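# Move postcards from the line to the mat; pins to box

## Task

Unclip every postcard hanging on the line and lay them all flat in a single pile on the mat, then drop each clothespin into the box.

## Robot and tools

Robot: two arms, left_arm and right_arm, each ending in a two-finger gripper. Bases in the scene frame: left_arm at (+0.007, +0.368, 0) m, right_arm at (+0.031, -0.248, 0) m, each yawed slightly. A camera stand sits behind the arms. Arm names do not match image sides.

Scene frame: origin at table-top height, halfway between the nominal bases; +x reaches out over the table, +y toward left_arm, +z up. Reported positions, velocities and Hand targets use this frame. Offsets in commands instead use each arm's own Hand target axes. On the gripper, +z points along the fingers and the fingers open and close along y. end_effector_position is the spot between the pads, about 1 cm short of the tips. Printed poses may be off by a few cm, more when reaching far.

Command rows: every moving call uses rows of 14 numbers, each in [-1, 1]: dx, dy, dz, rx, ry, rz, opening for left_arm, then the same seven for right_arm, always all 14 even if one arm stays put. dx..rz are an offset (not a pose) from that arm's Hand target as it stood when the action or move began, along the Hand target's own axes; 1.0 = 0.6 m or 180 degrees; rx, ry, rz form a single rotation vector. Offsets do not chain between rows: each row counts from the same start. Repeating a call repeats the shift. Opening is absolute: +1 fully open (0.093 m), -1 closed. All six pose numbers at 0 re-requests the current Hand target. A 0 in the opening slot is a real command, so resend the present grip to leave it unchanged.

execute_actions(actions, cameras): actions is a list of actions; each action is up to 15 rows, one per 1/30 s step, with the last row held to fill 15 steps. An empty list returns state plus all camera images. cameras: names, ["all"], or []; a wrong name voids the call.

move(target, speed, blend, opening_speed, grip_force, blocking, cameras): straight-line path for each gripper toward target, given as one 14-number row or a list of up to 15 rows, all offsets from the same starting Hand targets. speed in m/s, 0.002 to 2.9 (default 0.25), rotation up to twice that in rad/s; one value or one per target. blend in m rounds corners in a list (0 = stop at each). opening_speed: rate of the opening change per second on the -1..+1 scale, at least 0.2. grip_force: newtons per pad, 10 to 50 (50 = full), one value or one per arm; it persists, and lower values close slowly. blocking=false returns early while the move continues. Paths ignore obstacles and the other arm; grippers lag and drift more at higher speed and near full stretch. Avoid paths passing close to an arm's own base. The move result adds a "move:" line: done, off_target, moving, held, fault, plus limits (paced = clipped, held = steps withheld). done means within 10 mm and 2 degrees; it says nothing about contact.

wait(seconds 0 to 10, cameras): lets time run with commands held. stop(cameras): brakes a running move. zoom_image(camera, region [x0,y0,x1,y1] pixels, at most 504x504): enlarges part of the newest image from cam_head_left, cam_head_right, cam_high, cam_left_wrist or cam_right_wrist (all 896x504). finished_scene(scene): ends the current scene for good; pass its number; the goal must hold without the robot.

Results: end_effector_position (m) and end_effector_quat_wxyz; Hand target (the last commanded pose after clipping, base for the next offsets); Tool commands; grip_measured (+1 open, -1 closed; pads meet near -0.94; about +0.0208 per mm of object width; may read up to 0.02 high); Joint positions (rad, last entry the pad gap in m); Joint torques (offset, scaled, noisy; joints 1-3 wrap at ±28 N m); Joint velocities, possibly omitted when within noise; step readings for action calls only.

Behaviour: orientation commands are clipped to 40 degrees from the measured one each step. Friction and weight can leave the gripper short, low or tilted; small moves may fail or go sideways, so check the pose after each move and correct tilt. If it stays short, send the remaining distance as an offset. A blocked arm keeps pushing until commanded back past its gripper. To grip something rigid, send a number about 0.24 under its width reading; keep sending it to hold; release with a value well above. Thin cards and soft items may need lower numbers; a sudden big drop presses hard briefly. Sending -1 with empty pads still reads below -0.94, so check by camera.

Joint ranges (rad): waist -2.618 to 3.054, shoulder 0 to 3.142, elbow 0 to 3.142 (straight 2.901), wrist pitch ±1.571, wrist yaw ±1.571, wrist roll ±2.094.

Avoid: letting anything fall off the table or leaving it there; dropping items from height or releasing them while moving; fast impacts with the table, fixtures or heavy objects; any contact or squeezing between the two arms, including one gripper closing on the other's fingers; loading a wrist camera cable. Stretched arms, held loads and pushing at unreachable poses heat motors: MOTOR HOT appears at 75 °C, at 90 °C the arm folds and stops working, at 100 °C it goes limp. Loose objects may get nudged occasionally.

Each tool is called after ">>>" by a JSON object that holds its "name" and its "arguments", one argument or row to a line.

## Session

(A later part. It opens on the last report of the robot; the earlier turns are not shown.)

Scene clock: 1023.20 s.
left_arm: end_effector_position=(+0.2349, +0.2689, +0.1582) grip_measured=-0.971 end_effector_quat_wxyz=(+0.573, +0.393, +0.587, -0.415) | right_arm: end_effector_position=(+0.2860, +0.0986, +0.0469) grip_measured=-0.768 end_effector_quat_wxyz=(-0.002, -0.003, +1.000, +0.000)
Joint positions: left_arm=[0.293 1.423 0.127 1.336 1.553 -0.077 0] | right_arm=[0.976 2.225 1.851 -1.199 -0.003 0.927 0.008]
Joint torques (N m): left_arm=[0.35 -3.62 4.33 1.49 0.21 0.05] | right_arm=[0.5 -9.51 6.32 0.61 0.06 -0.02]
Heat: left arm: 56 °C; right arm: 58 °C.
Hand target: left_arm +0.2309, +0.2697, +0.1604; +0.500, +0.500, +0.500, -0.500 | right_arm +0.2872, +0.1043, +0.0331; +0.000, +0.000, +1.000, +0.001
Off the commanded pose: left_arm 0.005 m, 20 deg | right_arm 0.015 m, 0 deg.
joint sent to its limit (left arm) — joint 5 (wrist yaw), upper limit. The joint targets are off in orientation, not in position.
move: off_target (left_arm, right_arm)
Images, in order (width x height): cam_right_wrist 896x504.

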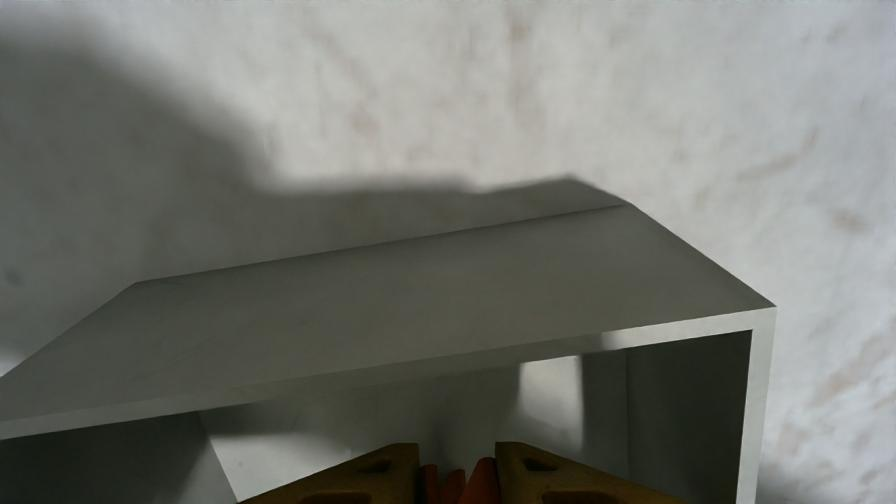

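>>> {"name": "move", "arguments": {
  "target": [
    [0,0,0,0,0,0,-1,0,-0.01,0.03,0,0,0,-1],
    [0,0,0,0,0,0,-1,0,-0.01,0.03,0,0,0,-0.2]
  ],
  "speed": 0.06,
  "opening_speed": 0.5,
  "cameras": ["cam_right_wrist"]
}}

Scene clock: 1028.60 s.
left_arm: end_effector_position=(+0.2349, +0.2689, +0.1582) grip_measured=-0.971 end_effector_quat_wxyz=(+0.573, +0.393, +0.587, -0.415) | right_arm: end_effector_position=(+0.2865, +0.1018, +0.0274) grip_measured=-0.202 end_effector_quat_wxyz=(+0.002, -0.003, +1.000, +0.013)
Joint positions: left_arm=[0.293 1.423 0.127 1.336 1.553 -0.077 0] | right_arm=[0.976 2.225 1.773 -1.094 -0.012 0.927 0.036]
Joint torques (N m): left_arm=[0.34 -3.67 4.29 1.49 0.21 0.05] | right_arm=[-0.09 -9.74 6.32 0.37 0.13 -0.1]
Heat: left arm: 54 °C; right arm: 58 °C.
Hand target: left_arm +0.2309, +0.2697, +0.1604; +0.500, +0.500, +0.500, -0.500 | right_arm +0.2872, +0.0983, +0.0150; +0.000, +0.000, +1.000, +0.001
Off the commanded pose: left_arm 0.005 m, 20 deg | right_arm 0.013 m, 2 deg.
joint sent to its limit (left arm) — joint 5 (wrist yaw), upper limit. The joint targets are off in orientation, not in position.
move: off_target (left_arm, right_arm); target 2's new opening was sent with right_arm's hand 0.019 m and 2 deg from that target
Images, in order (width x height): cam_right_wrist 896x504.

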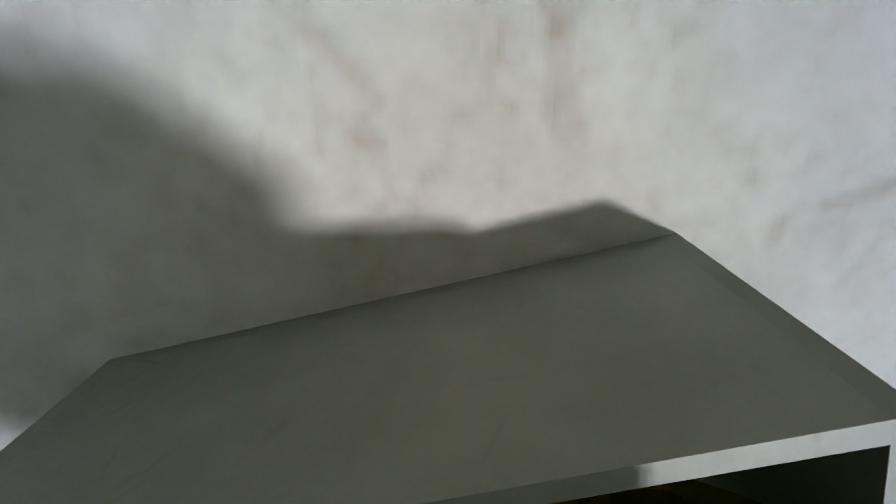

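>>> {"name": "move", "arguments": {
  "target": [
    [0,0,0,0,0,0,-1,0,0.006,-0.06,0,0,0,-0.1],
    [0,0,0,0,0,0,-1,0,0,-0.27,0,0,0,-0.1]
  ],
  "speed": [0.05,0.2],
  "blend": [0.01,0],
  "cameras": ["cam_right_wrist"]
}}

Scene clock: 1032.33 s.
left_arm: end_effector_position=(+0.2349, +0.2689, +0.1582) grip_measured=-0.971 end_effector_quat_wxyz=(+0.573, +0.393, +0.587, -0.415) | right_arm: end_effector_position=(+0.2858, +0.1004, +0.1568) grip_measured=-0.102 end_effector_quat_wxyz=(+0.015, -0.004, +0.999, +0.030)
Joint positions: left_arm=[0.293 1.423 0.127 1.336 1.553 -0.077 0] | right_arm=[0.976 2.191 2.234 -1.548 -0.011 0.927 0.04]
Joint torques (N m): left_arm=[0.35 -3.69 4.3 1.5 0.21 0.06] | right_arm=[-0.16 -14.74 8.96 0.25 0.1 -0.11]
Heat: left arm: 53 °C; right arm: 58 °C.
Hand target: left_arm +0.2309, +0.2697, +0.1604; +0.500, +0.500, +0.500, -0.500 | right_arm +0.2872, +0.0981, +0.1771; +0.000, +0.000, +1.000, +0.001
Off the commanded pose: left_arm 0.005 m, 20 deg | right_arm 0.020 m, 4 deg.
joint sent to its limit (left arm) — joint 5 (wrist yaw), upper limit. The joint targets are off in orientation, not in position.
joint sent to its limit (right arm) — joint 4 (wrist pitch), lower limit. The joint targets are off in orientation, not in position.
move: off_target (left_arm, right_arm)
Images, in order (width x height): cam_right_wrist 896x504.

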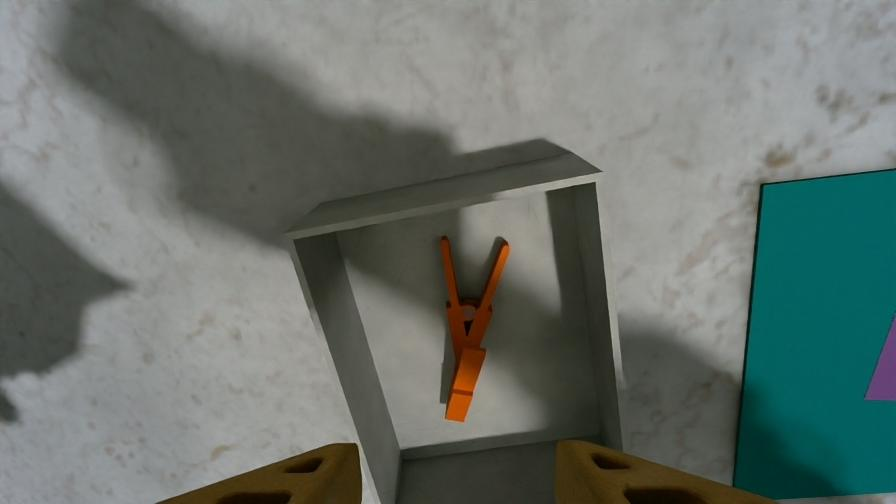

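>>> {"name": "move", "arguments": {
  "target": [
    [0,0,0,0,0,0,-1,0.0787,-0.163,-0.0217,-0.385,-0.385,-0.385,-0.1],
    [0.0667,0.015,0.125,0,0,0,-1,0.0787,-0.163,-0.0217,-0.385,-0.385,-0.385,-0.1]
  ],
  "speed": 0.2,
  "cameras": ["cam_head_left","cam_right_wrist","cam_left_wrist","cam_head_right"]
}}

Scene clock: 1056.20 s.
left_arm: end_effector_position=(+0.2366, +0.1957, +0.1196) grip_measured=-0.971 end_effector_quat_wxyz=(+0.491, +0.491, +0.510, -0.508) | right_arm: end_effector_position=(+0.2402, +0.0020, +0.1954) grip_measured=-0.102 end_effector_quat_wxyz=(+0.507, -0.504, +0.493, +0.496)
Joint positions: left_arm=[-0.059 1.789 0.296 1.336 1.553 0.121 0] | right_arm=[0.412 1.398 0.36 1.054 -1.201 -0.005 0.04]
Joint torques (N m): left_arm=[-0.46 -3.74 5.01 1.55 0.19 0.12] | right_arm=[-0.51 -2.7 5.76 1.62 -0.1 -0.09]
Heat: left arm: 48 °C; right arm: 65 °C.
Hand target: left_arm +0.2399, +0.1946, +0.1204; +0.500, +0.500, +0.500, -0.500 | right_arm +0.2400, +0.0002, +0.1899; +0.500, -0.500, +0.500, +0.500
Off the commanded pose: left_arm 0.004 m, 2 deg | right_arm 0.006 m, 1 deg.
move: done
Images, in order (width x height): cam_head_left 896x504, cam_head_right 896x504, cam_left_wrist 896x504, cam_right_wrist 896x504.

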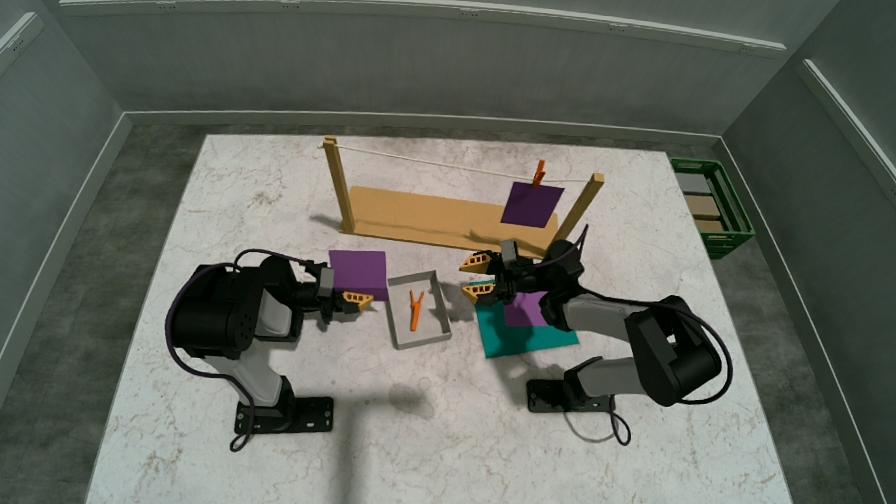

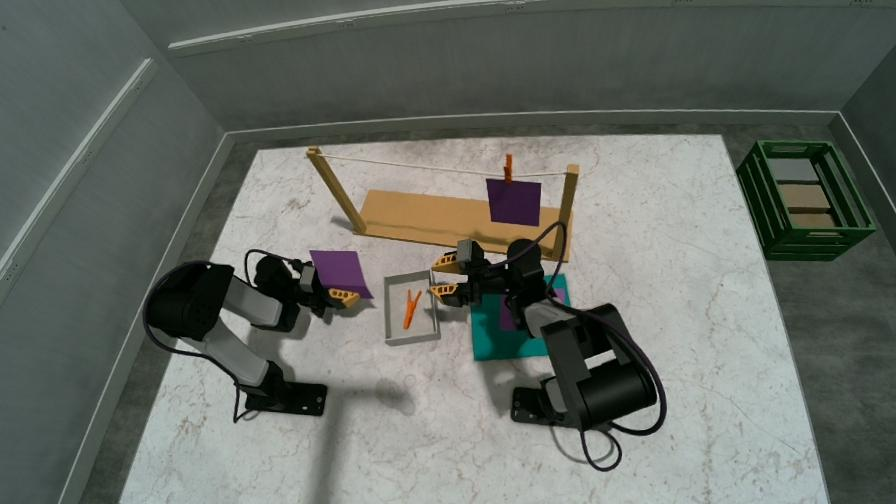

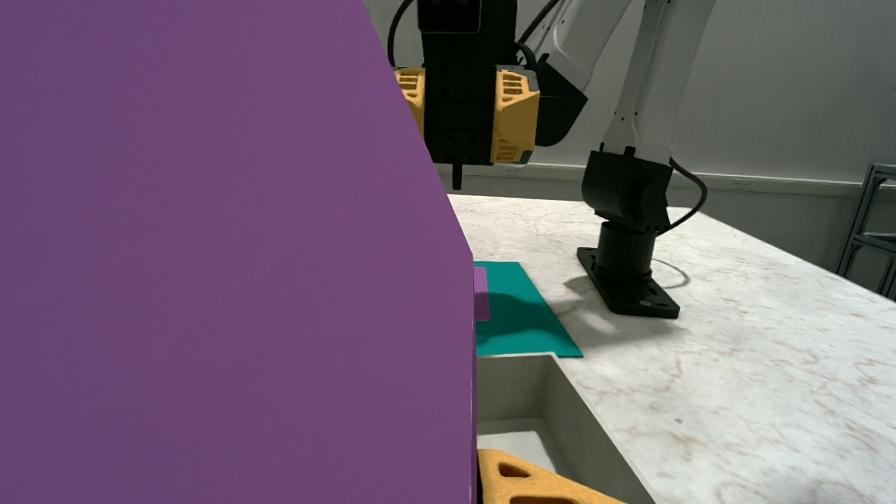

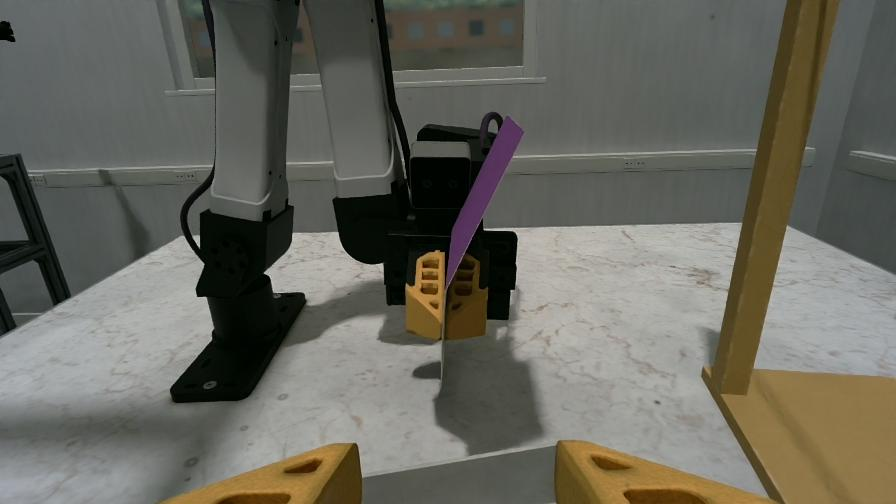

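>>> {"name": "move", "arguments": {
  "target": [0,0,0,0,0,0,-1,0.075,0.0067,0.167,0,0,0,0.1],
  "speed": 0.12,
  "cameras": ["cam_right_wrist","cam_left_wrist","cam_head_right"]
}}

Scene clock: 1073.37 s.
left_arm: end_effector_position=(+0.2366, +0.1957, +0.1196) grip_measured=-0.971 end_effector_quat_wxyz=(+0.491, +0.492, +0.510, -0.507) | right_arm: end_effector_position=(+0.2323, +0.0965, +0.1439) grip_measured=+0.098 end_effector_quat_wxyz=(+0.496, -0.503, +0.501, +0.501)
Joint positions: left_arm=[-0.059 1.789 0.296 1.336 1.553 0.123 0] | right_arm=[0.756 1.8 0.46 1.329 -0.864 -0.005 0.05]
Joint torques (N m): left_arm=[-0.46 -3.77 4.98 1.53 0.18 0.12] | right_arm=[0.4 -4.97 6.9 1.86 0.05 -0.1]
Heat: left arm: 47 °C; right arm: 57 °C.
Hand target: left_arm +0.2399, +0.1946, +0.1204; +0.500, +0.500, +0.500, -0.500 | right_arm +0.2360, +0.1006, +0.1452; +0.500, -0.500, +0.499, +0.500
Off the commanded pose: left_arm 0.004 m, 2 deg | right_arm 0.006 m, 1 deg.
move: done
Images, in order (width x height): cam_head_right 896x504, cam_left_wrist 896x504, cam_right_wrist 896x504.

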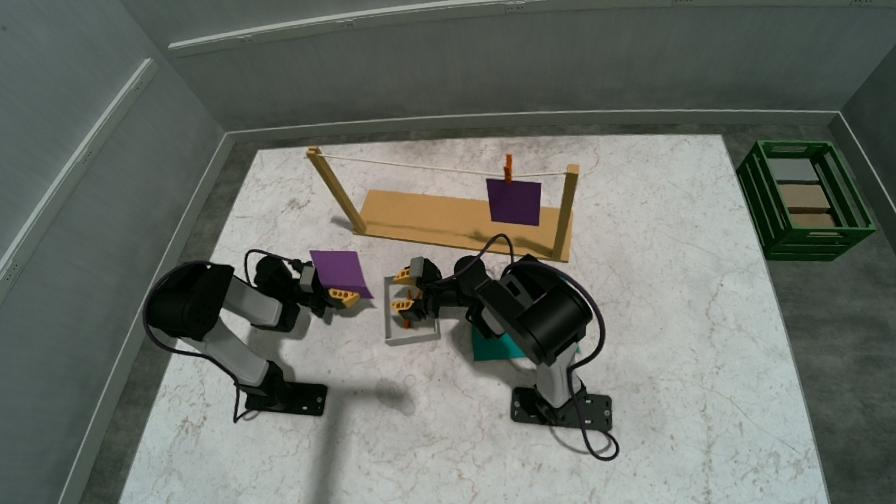

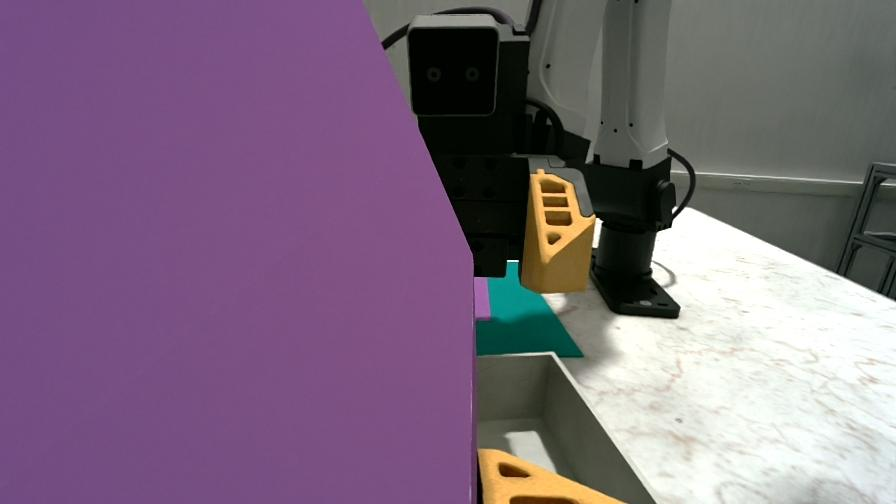

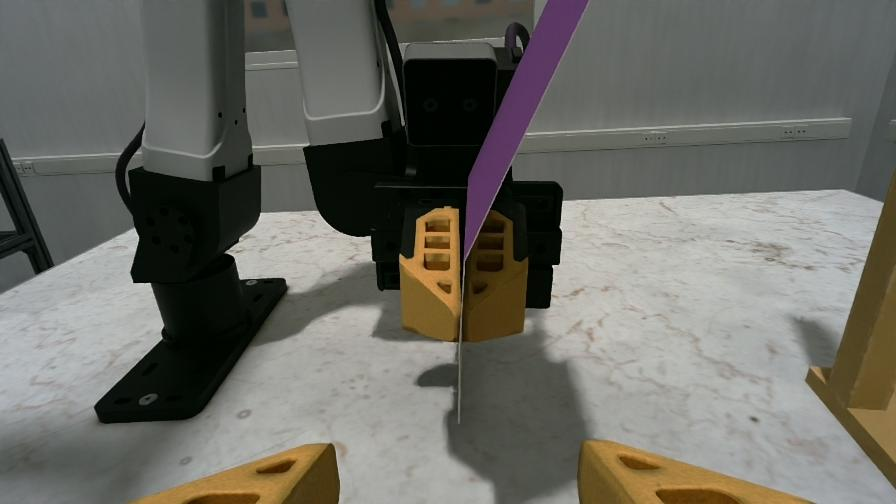

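>>> {"name": "move", "arguments": {
  "target": [0,0,0,0,0,0,-1,0,0,0.107,0,0,0,0.1],
  "speed": 0.08,
  "cameras": ["cam_right_wrist"]
}}

Scene clock: 1079.10 s.
left_arm: end_effector_position=(+0.2366, +0.1957, +0.1196) grip_measured=-0.971 end_effector_quat_wxyz=(+0.491, +0.492, +0.510, -0.507) | right_arm: end_effector_position=(+0.2331, +0.1598, +0.1509) grip_measured=+0.098 end_effector_quat_wxyz=(+0.507, -0.502, +0.490, +0.501)
Joint positions: left_arm=[-0.059 1.789 0.296 1.336 1.553 0.123 0] | right_arm=[0.908 1.913 0.65 1.283 -0.712 -0.005 0.05]
Joint torques (N m): left_arm=[-0.44 -3.75 4.98 1.54 0.19 0.11] | right_arm=[0.43 -6.26 7.49 1.65 0.06 -0.1]
Heat: left arm: 46 °C; right arm: 57 °C.
Hand target: left_arm +0.2399, +0.1946, +0.1204; +0.500, +0.500, +0.500, -0.500 | right_arm +0.2360, +0.1648, +0.1453; +0.501, -0.500, +0.499, +0.500
Off the commanded pose: left_arm 0.004 m, 2 deg | right_arm 0.008 m, 1 deg.
move: done
Images, in order (width x height): cam_right_wrist 896x504.

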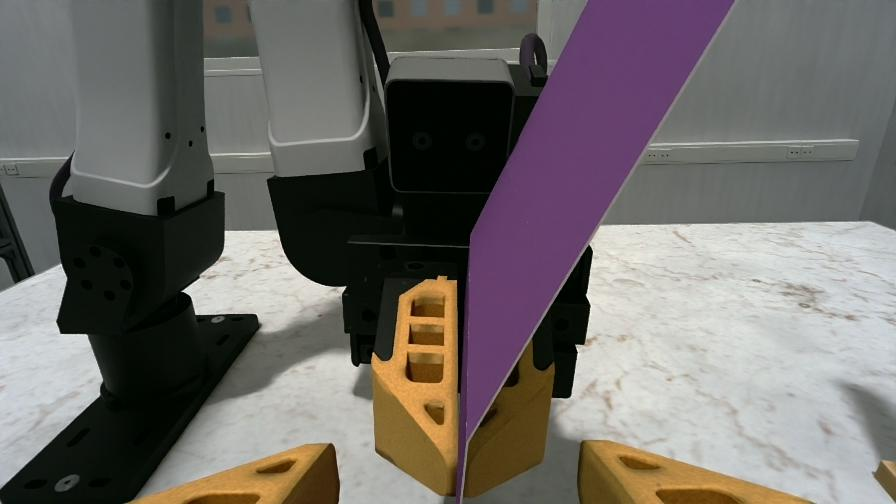

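>>> {"name": "move", "arguments": {
  "target": [0,0,0,0,0,0,-1,0.022,0,0.019,0,0,0,0.1],
  "speed": 0.06,
  "cameras": ["cam_right_wrist","cam_left_wrist"]
}}

Scene clock: 1083.93 s.
left_arm: end_effector_position=(+0.2366, +0.1957, +0.1196) grip_measured=-0.971 end_effector_quat_wxyz=(+0.491, +0.492, +0.510, -0.507) | right_arm: end_effector_position=(+0.2338, +0.1714, +0.1324) grip_measured=+0.098 end_effector_quat_wxyz=(+0.497, -0.503, +0.500, +0.500)
Joint positions: left_arm=[-0.059 1.789 0.296 1.336 1.553 0.123 0] | right_arm=[0.93 1.989 0.683 1.297 -0.69 -0.005 0.05]
Joint torques (N m): left_arm=[-0.43 -3.82 5.03 1.53 0.18 0.11] | right_arm=[0.51 -6.75 7.24 1.93 0.08 -0.1]
Heat: left arm: 46 °C; right arm: 57 °C.
Hand target: left_arm +0.2399, +0.1946, +0.1204; +0.500, +0.500, +0.500, -0.500 | right_arm +0.2359, +0.1762, +0.1320; +0.500, -0.500, +0.499, +0.500
Off the commanded pose: left_arm 0.004 m, 2 deg | right_arm 0.005 m, 1 deg.
move: done
Images, in order (width x height): cam_left_wrist 896x504, cam_right_wrist 896x504.

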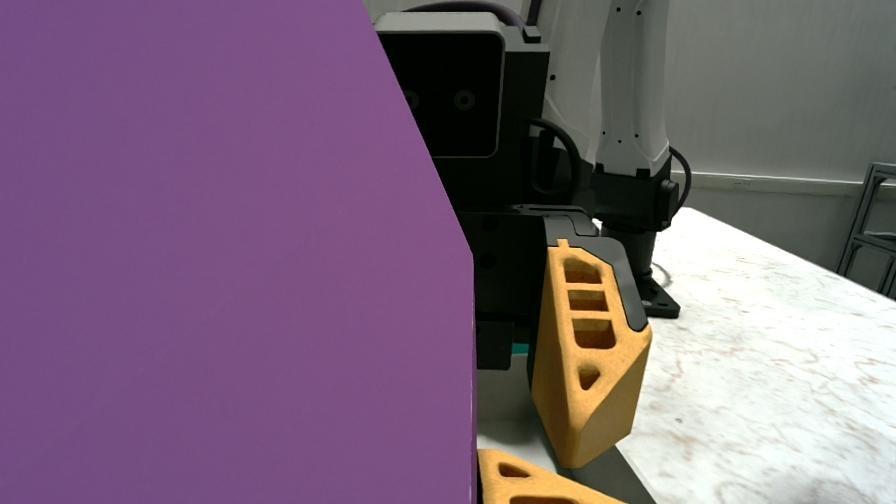

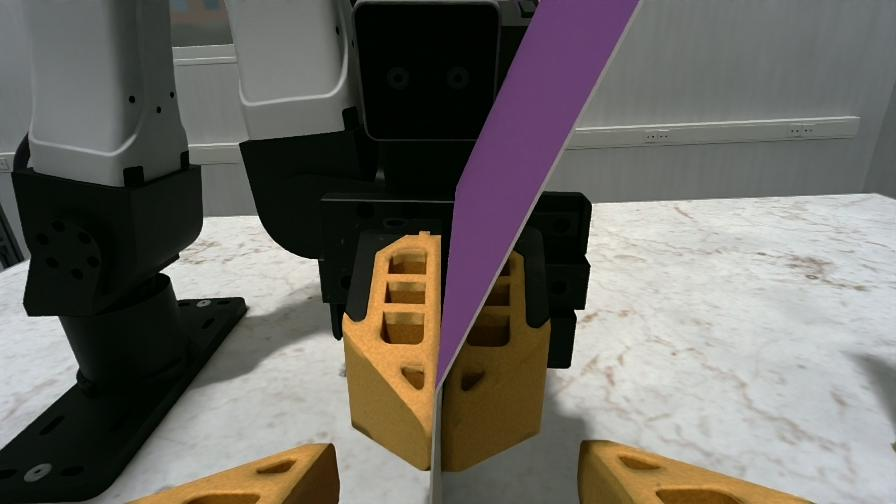

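>>> {"name": "move", "arguments": {
  "target": [0,0,0,0,0,0,-1,0,0.005,0,0,0,0,-1],
  "speed": 0.06,
  "opening_speed": 0.6,
  "cameras": ["cam_right_wrist","cam_left_wrist"]
}}

Scene clock: 1089.97 s.
left_arm: end_effector_position=(+0.2381, +0.1957, +0.1198) grip_measured=-0.971 end_effector_quat_wxyz=(+0.496, +0.495, +0.507, -0.502) | right_arm: end_effector_position=(+0.2340, +0.1727, +0.1334) grip_measured=-0.988 end_effector_quat_wxyz=(+0.498, -0.497, +0.504, +0.500)
Joint positions: left_arm=[-0.059 1.789 0.298 1.336 1.547 0.137 0] | right_arm=[0.936 1.989 0.683 1.303 -0.672 0.007 0]
Joint torques (N m): left_arm=[-0.47 -3.93 4.82 1.5 0.24 0] | right_arm=[0.57 -7.1 6.54 1.93 -0.03 -0.22]
Heat: left arm: 46 °C; right arm: 57 °C.
Hand target: left_arm +0.2399, +0.1946, +0.1204; +0.500, +0.500, +0.500, -0.500 | right_arm +0.2330, +0.1762, +0.1320; +0.500, -0.500, +0.499, +0.500
Off the commanded pose: left_arm 0.002 m, 1 deg | right_arm 0.004 m, 1 deg.
move: done
Images, in order (width x height): cam_left_wrist 896x504, cam_right_wrist 896x504.

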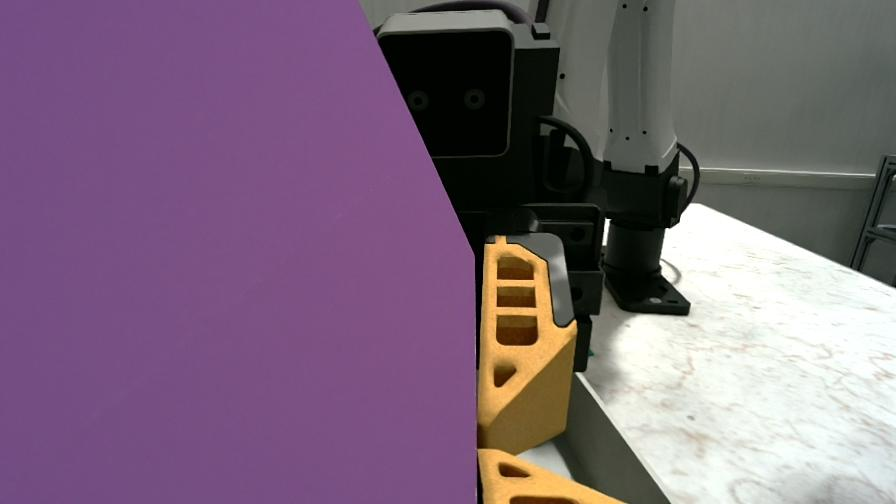

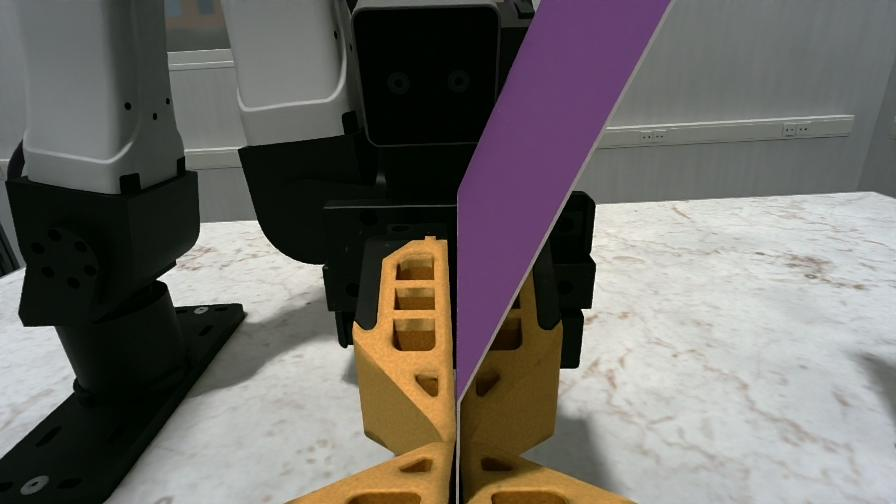

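>>> {"name": "move", "arguments": {
  "target": [0,0,0,0,0,0,-0.6,0,0,0,0,0,0,-1],
  "speed": 0.06,
  "opening_speed": 0.4,
  "cameras": ["cam_right_wrist","cam_left_wrist"]
}}

Scene clock: 1094.60 s.
left_arm: end_effector_position=(+0.2381, +0.1957, +0.1198) grip_measured=-0.602 end_effector_quat_wxyz=(+0.497, +0.495, +0.507, -0.502) | right_arm: end_effector_position=(+0.2345, +0.1727, +0.1334) grip_measured=-0.988 end_effector_quat_wxyz=(+0.499, -0.496, +0.505, +0.500)
Joint positions: left_arm=[-0.059 1.789 0.298 1.336 1.547 0.137 0.016] | right_arm=[0.936 1.989 0.683 1.303 -0.669 0.007 0]
Joint torques (N m): left_arm=[-0.46 -3.89 4.88 1.5 0.24 0] | right_arm=[0.57 -7.12 6.52 1.93 -0.05 -0.23]
Heat: left arm: 45 °C; right arm: 58 °C.
Hand target: left_arm +0.2399, +0.1946, +0.1204; +0.500, +0.500, +0.500, -0.500 | right_arm +0.2331, +0.1762, +0.1320; +0.501, -0.500, +0.500, +0.500
Off the commanded pose: left_arm 0.002 m, 1 deg | right_arm 0.004 m, 1 deg.
move: done
Images, in order (width x height): cam_left_wrist 896x504, cam_right_wrist 896x504.

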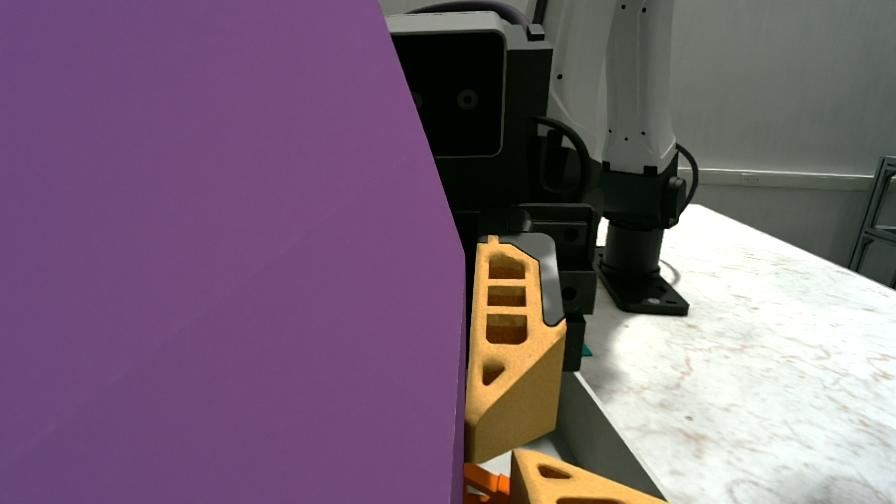

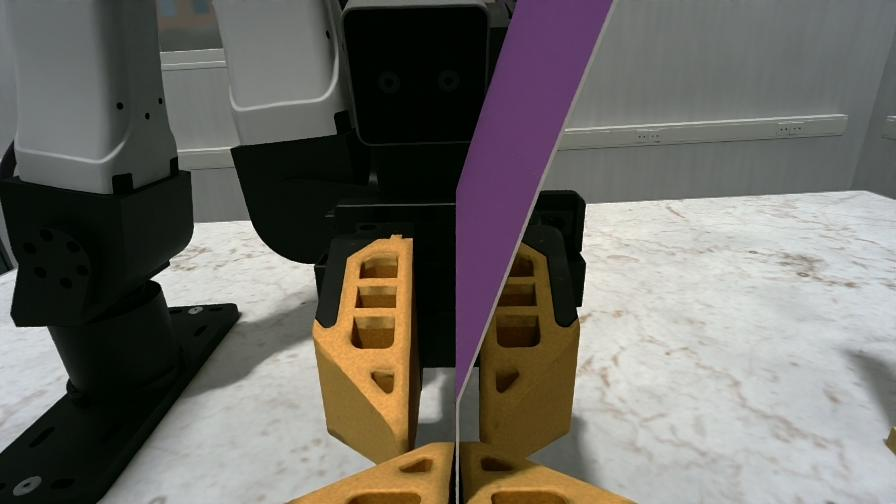

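>>> {"name": "move", "arguments": {
  "target": [
    [0,0,-0.2,0,0,0,-0.6,0,0,0,0,0,0,-1],
    [-0.15,0,-0.2,0,0,0,-0.6,0.058,0,0,0,0,0,-1]
  ],
  "speed": 0.1,
  "cameras": ["cam_right_wrist","cam_left_wrist"]
}}

Scene clock: 1106.47 s.
left_arm: end_effector_position=(+0.2400, +0.3123, +0.2045) grip_measured=-0.602 end_effector_quat_wxyz=(+0.616, +0.333, +0.622, -0.351) | right_arm: end_effector_position=(+0.2349, +0.1731, +0.0999) grip_measured=-0.988 end_effector_quat_wxyz=(+0.498, -0.496, +0.505, +0.500)
Joint positions: left_arm=[0.503 1.171 0.156 1.336 1.556 -0.346 0.016] | right_arm=[0.936 2.133 0.683 1.445 -0.669 0.007 0]
Joint torques (N m): left_arm=[0.34 -2.1 7.6 1.28 -0.02 -0.11] | right_arm=[0.58 -7.05 5.59 2 -0.05 -0.23]
Heat: left arm: 45 °C; right arm: 58 °C.
Hand target: left_arm +0.2399, +0.3146, +0.2103; +0.500, +0.500, +0.500, -0.500 | right_arm +0.2331, +0.1762, +0.0972; +0.500, -0.500, +0.500, +0.500
Off the commanded pose: left_arm 0.006 m, 32 deg | right_arm 0.004 m, 1 deg.
joint sent to its limit (left arm) — joint 5 (wrist yaw), upper limit. The joint targets are off in orientation, not in position.
move: off_target (left_arm)
Images, in order (width x height): cam_left_wrist 896x504, cam_right_wrist 896x504.

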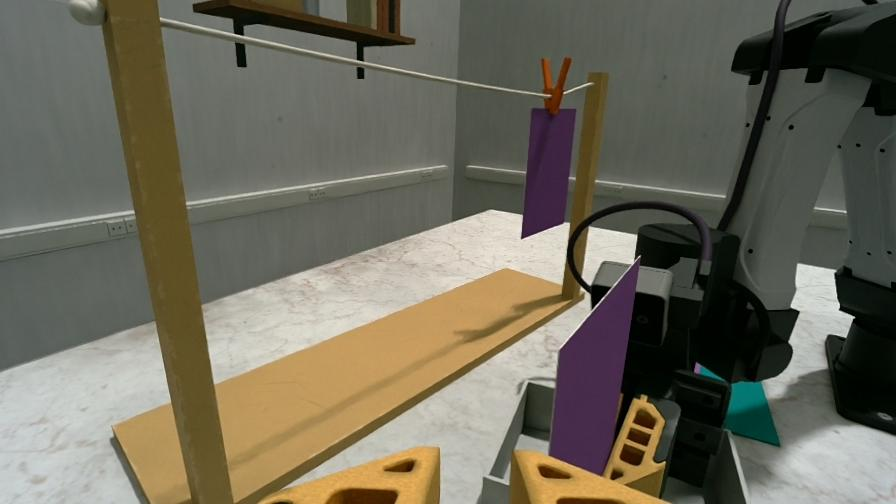

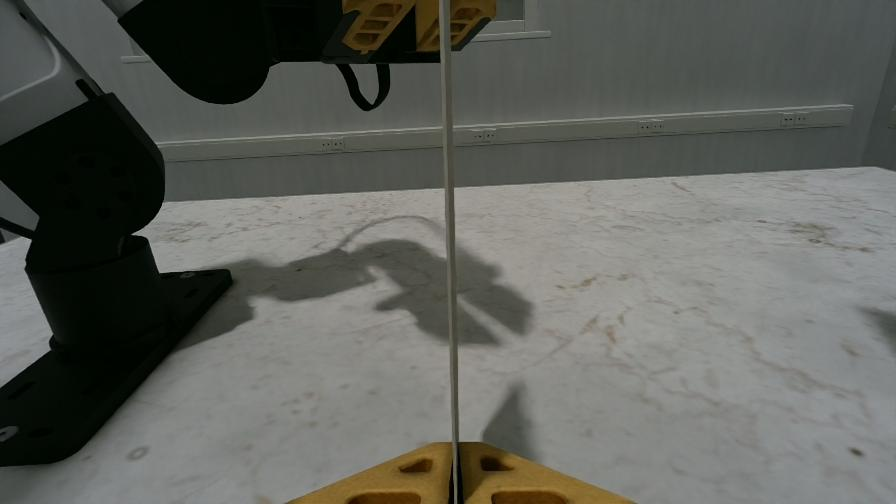

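>>> {"name": "move", "arguments": {
  "target": [
    [-0.117,-0.005,0.024,0,0.5,0,0.1,0,0,0,0,0,0,-1],
    [-0.086,-0.005,0.169,0,0.5,0,0.1,0,0,0,0,0,0,-1]
  ],
  "speed": 0.15,
  "cameras": ["cam_right_wrist","cam_left_wrist","cam_head_left"]
}}

Scene clock: 1121.20 s.
left_arm: end_effector_position=(+0.2366, +0.2326, +0.2610) grip_measured=+0.098 end_effector_quat_wxyz=(+0.584, +0.507, +0.490, -0.402) | right_arm: end_effector_position=(+0.2349, +0.1731, +0.1000) grip_measured=-0.988 end_effector_quat_wxyz=(+0.499, -0.496, +0.505, +0.500)
Joint positions: left_arm=[0.109 1.177 0.408 1.187 1.556 -0.218 0.05] | right_arm=[0.936 2.133 0.683 1.445 -0.669 0.007 0]
Joint torques (N m): left_arm=[-0.49 -2.1 8.69 1.03 -0.08 0] | right_arm=[0.58 -7.08 5.57 1.99 -0.06 -0.24]
Heat: left arm: 43 °C; right arm: 57 °C.
Hand target: left_arm +0.2370, +0.2314, +0.2657; +0.366, +0.641, +0.638, -0.220 (not the last commanded pose) | right_arm +0.2331, +0.1762, +0.0972; +0.501, -0.500, +0.500, +0.500
Off the commanded pose: left_arm 0.019 m, 90 deg; orientation clipped | right_arm 0.005 m, 1 deg.
joint sent to its limit (left arm) — joint 5 (wrist yaw), upper limit.
move: off_target (left_arm; path cut at 10 s); path passed 1 of 2 targets; limits=paced
Images, in order (width x height): cam_head_left 896x504, cam_left_wrist 896x504, cam_right_wrist 896x504.

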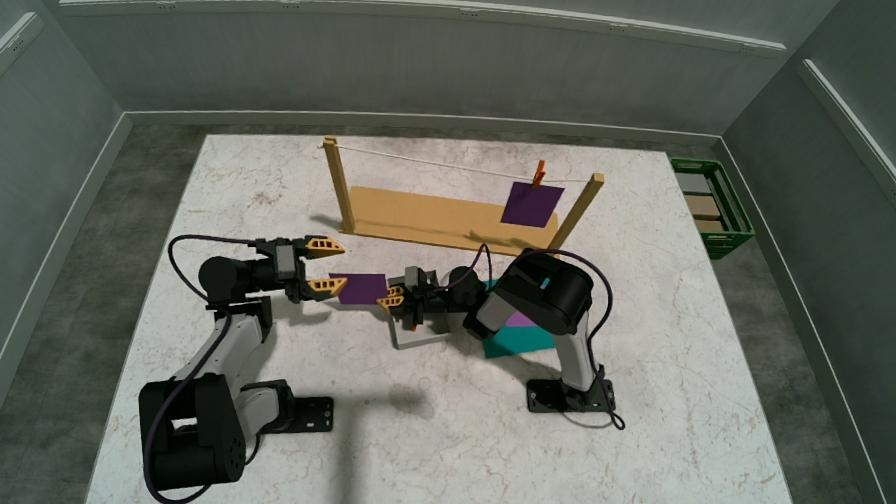

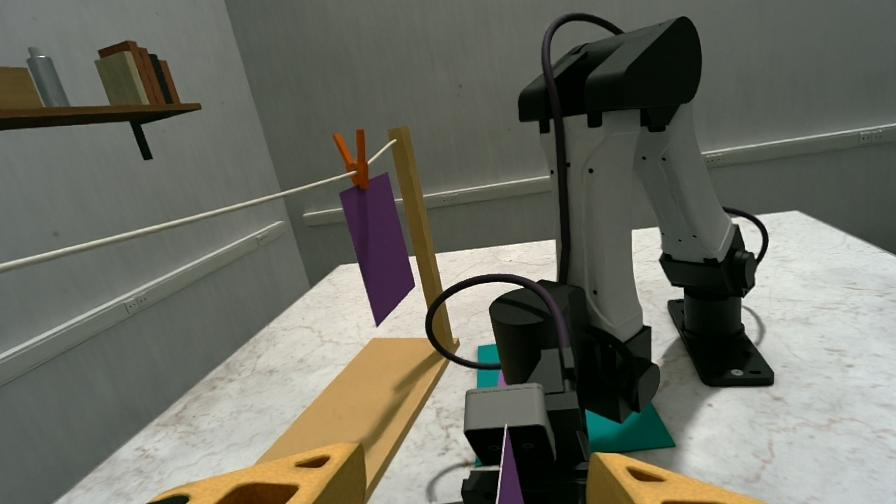

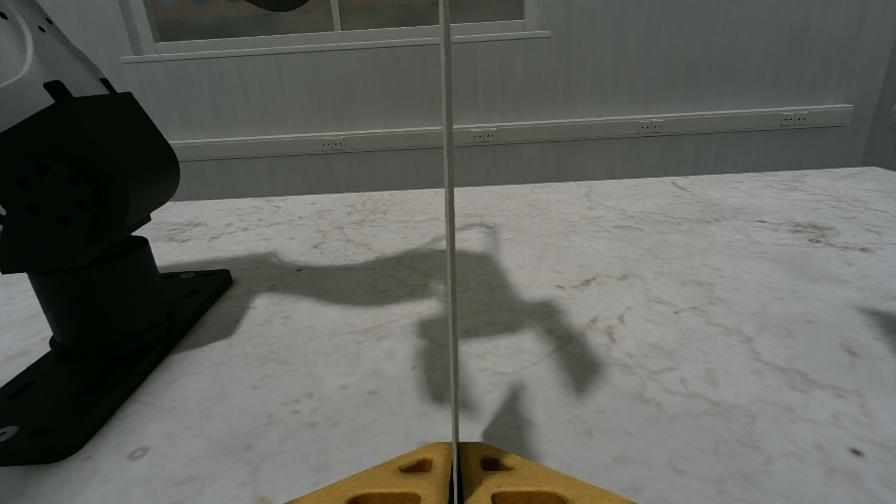

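>>> {"name": "move", "arguments": {
  "target": [0.049,0.054,-0.105,-0.3145,0.0658,-0.356,0.1,0,0,0,0,0,0,-1],
  "speed": 0.25
}}

Scene clock: 1131.20 s.
left_arm: end_effector_position=(+0.2594, +0.2991, +0.2845) grip_measured=+0.098 end_effector_quat_wxyz=(+0.380, +0.008, +0.925, -0.004) | right_arm: end_effector_position=(+0.2349, +0.1731, +0.1000) grip_measured=-0.988 end_effector_quat_wxyz=(+0.499, -0.496, +0.505, +0.500)
Joint positions: left_arm=[-0.503 1.01 1.277 -1.108 -0.304 -0.327 0.05] | right_arm=[0.936 2.133 0.683 1.445 -0.669 0.007 0]
Joint torques (N m): left_arm=[-0.5 -0.66 9.24 1.58 -0.28 -0.2] | right_arm=[0.53 -7.08 5.57 2 -0.05 -0.24]
Heat: left arm: 42 °C; right arm: 57 °C.
Hand target: left_arm +0.2598, +0.3007, +0.2900; +0.383, +0.000, +0.924, +0.000 | right_arm +0.2331, +0.1762, +0.0972; +0.501, -0.500, +0.500, +0.500
Off the commanded pose: left_arm 0.006 m, 1 deg | right_arm 0.005 m, 1 deg.
move: done

>>> {"name": "move", "arguments": {
  "target": [
    [0.041,-0.05,-0.006,0.1956,0.1956,0.472,0.1,0,0,0,0,0,0,-1],
    [0.06,-0.146,0.006,0.1956,0.1956,0.472,0.1,0,0,0,0,0,0,-1]
  ],
  "speed": 0.25,
  "blend": [0.01,0],
  "cameras": ["cam_right_wrist","cam_left_wrist","cam_head_left"]
}}

Scene clock: 1138.37 s.
left_arm: end_effector_position=(+0.2358, +0.2120, +0.2563) grip_measured=+0.098 end_effector_quat_wxyz=(+0.113, +0.707, +0.698, +0.019) | right_arm: end_effector_position=(+0.2349, +0.1731, +0.1000) grip_measured=-0.988 end_effector_quat_wxyz=(+0.499, -0.496, +0.505, +0.500)
Joint positions: left_arm=[-0.637 1.485 1.722 -1.578 0.008 0.99 0.05] | right_arm=[0.936 2.133 0.683 1.445 -0.669 0.007 0]
Joint torques (N m): left_arm=[-0.02 -4.45 8.32 0.75 0.07 -0.15] | right_arm=[0.55 -7.05 5.61 1.99 -0.06 -0.22]
Heat: left arm: 42 °C; right arm: 56 °C.
Hand target: left_arm +0.2368, +0.2130, +0.2620; +0.000, +0.708, +0.707, +0.000 | right_arm +0.2331, +0.1762, +0.0972; +0.501, -0.500, +0.500, +0.500
Off the commanded pose: left_arm 0.006 m, 13 deg | right_arm 0.005 m, 1 deg.
joint sent to its limit (left arm) — joint 4 (wrist pitch), lower limit. The joint targets are off in orientation, not in position.
move: off_target (left_arm)
Images, in order (width x height): cam_head_left 896x504, cam_left_wrist 896x504, cam_right_wrist 896x504.

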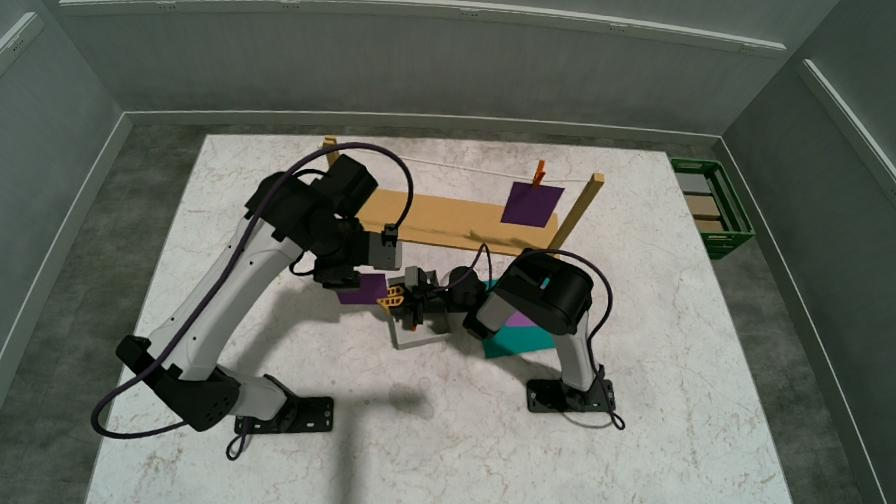

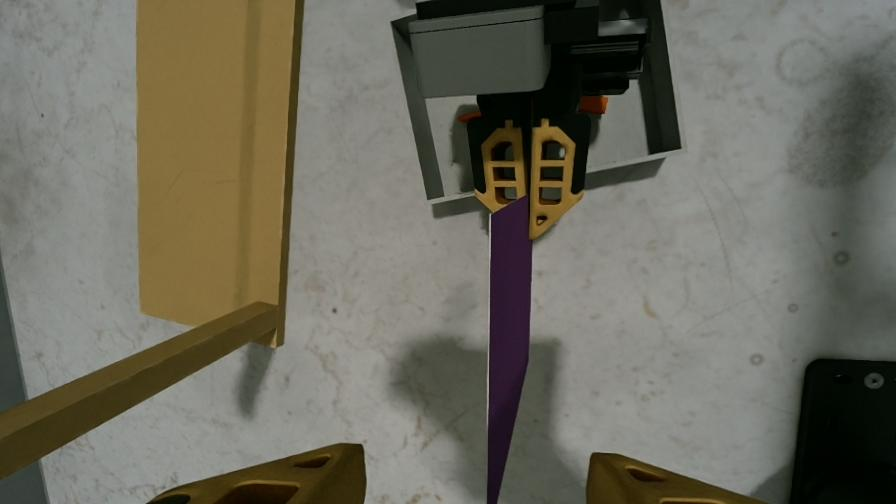

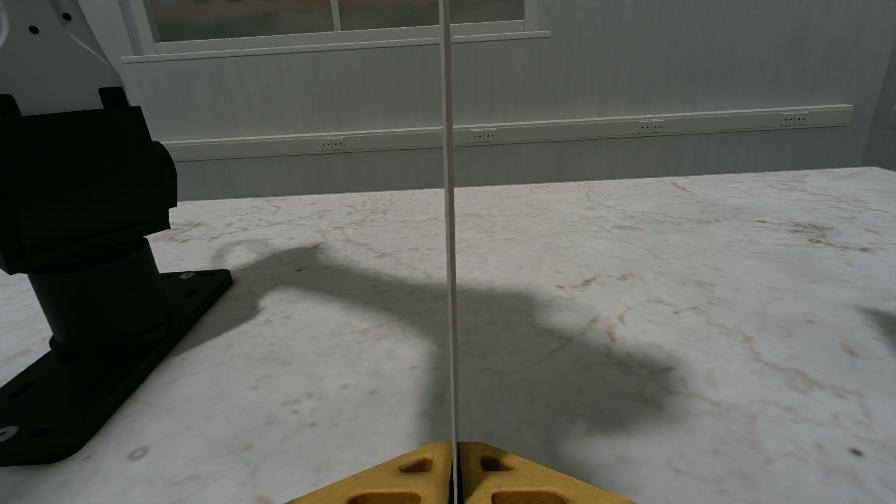

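>>> {"name": "move", "arguments": {
  "target": [0,-0.004,0.097,0,0,0,0.1,0,0,0,0,0,0,-1],
  "speed": 0.1,
  "cameras": ["cam_left_wrist","cam_head_left"]
}}

Scene clock: 1144.57 s.
left_arm: end_effector_position=(+0.2361, +0.2118, +0.2075) grip_measured=+0.098 end_effector_quat_wxyz=(+0.021, +0.709, +0.704, +0.000) | right_arm: end_effector_position=(+0.2349, +0.1731, +0.1000) grip_measured=-0.988 end_effector_quat_wxyz=(+0.499, -0.496, +0.505, +0.500)
Joint positions: left_arm=[-0.637 1.59 1.64 -1.579 0.008 0.985 0.05] | right_arm=[0.936 2.133 0.683 1.445 -0.669 0.007 0]
Joint torques (N m): left_arm=[-0.43 -4.66 6.19 0.37 0.08 -0.16] | right_arm=[0.55 -7.09 5.6 1.99 -0.05 -0.23]
Heat: left arm: 42 °C; right arm: 56 °C.
Hand target: left_arm +0.2344, +0.2130, +0.2038; +0.000, +0.708, +0.707, +0.000 | right_arm +0.2331, +0.1762, +0.0972; +0.500, -0.500, +0.500, +0.500
Off the commanded pose: left_arm 0.004 m, 3 deg | right_arm 0.005 m, 1 deg.
joint sent to its limit (left arm) — joint 4 (wrist pitch), lower limit. The joint targets still meet the commanded pose.
move: off_target (left_arm)
Images, in order (width x height): cam_head_left 896x504, cam_left_wrist 896x504.

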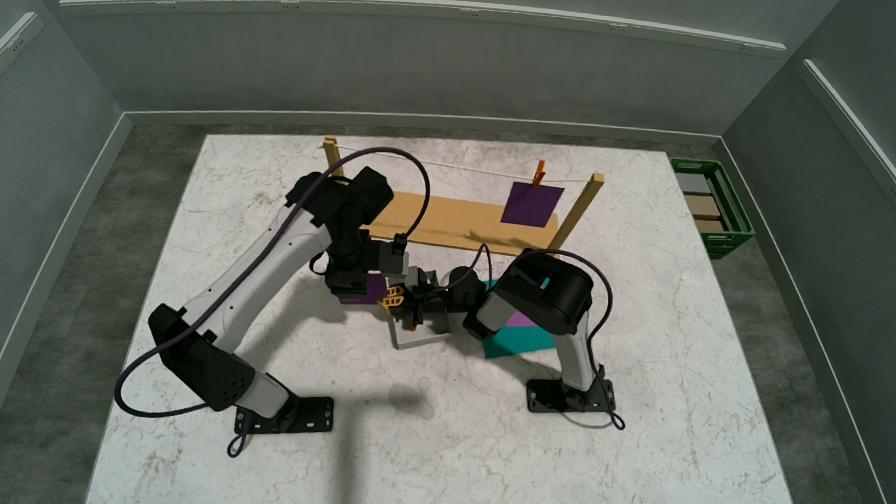

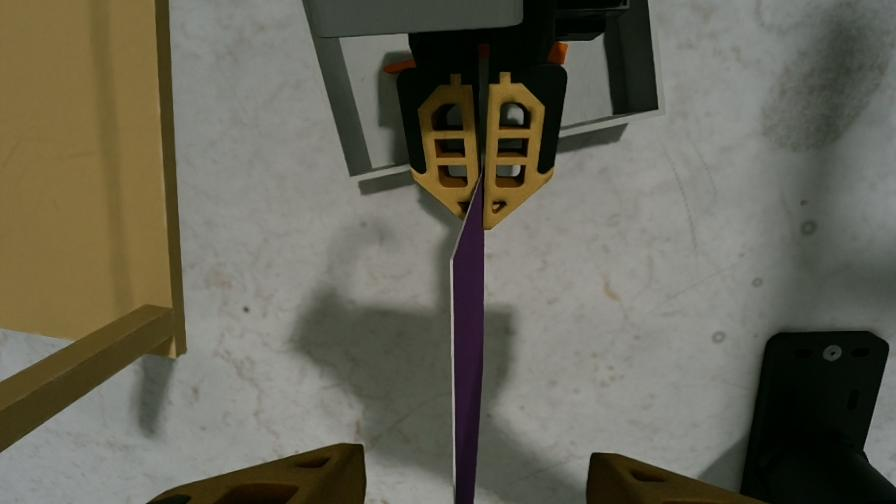

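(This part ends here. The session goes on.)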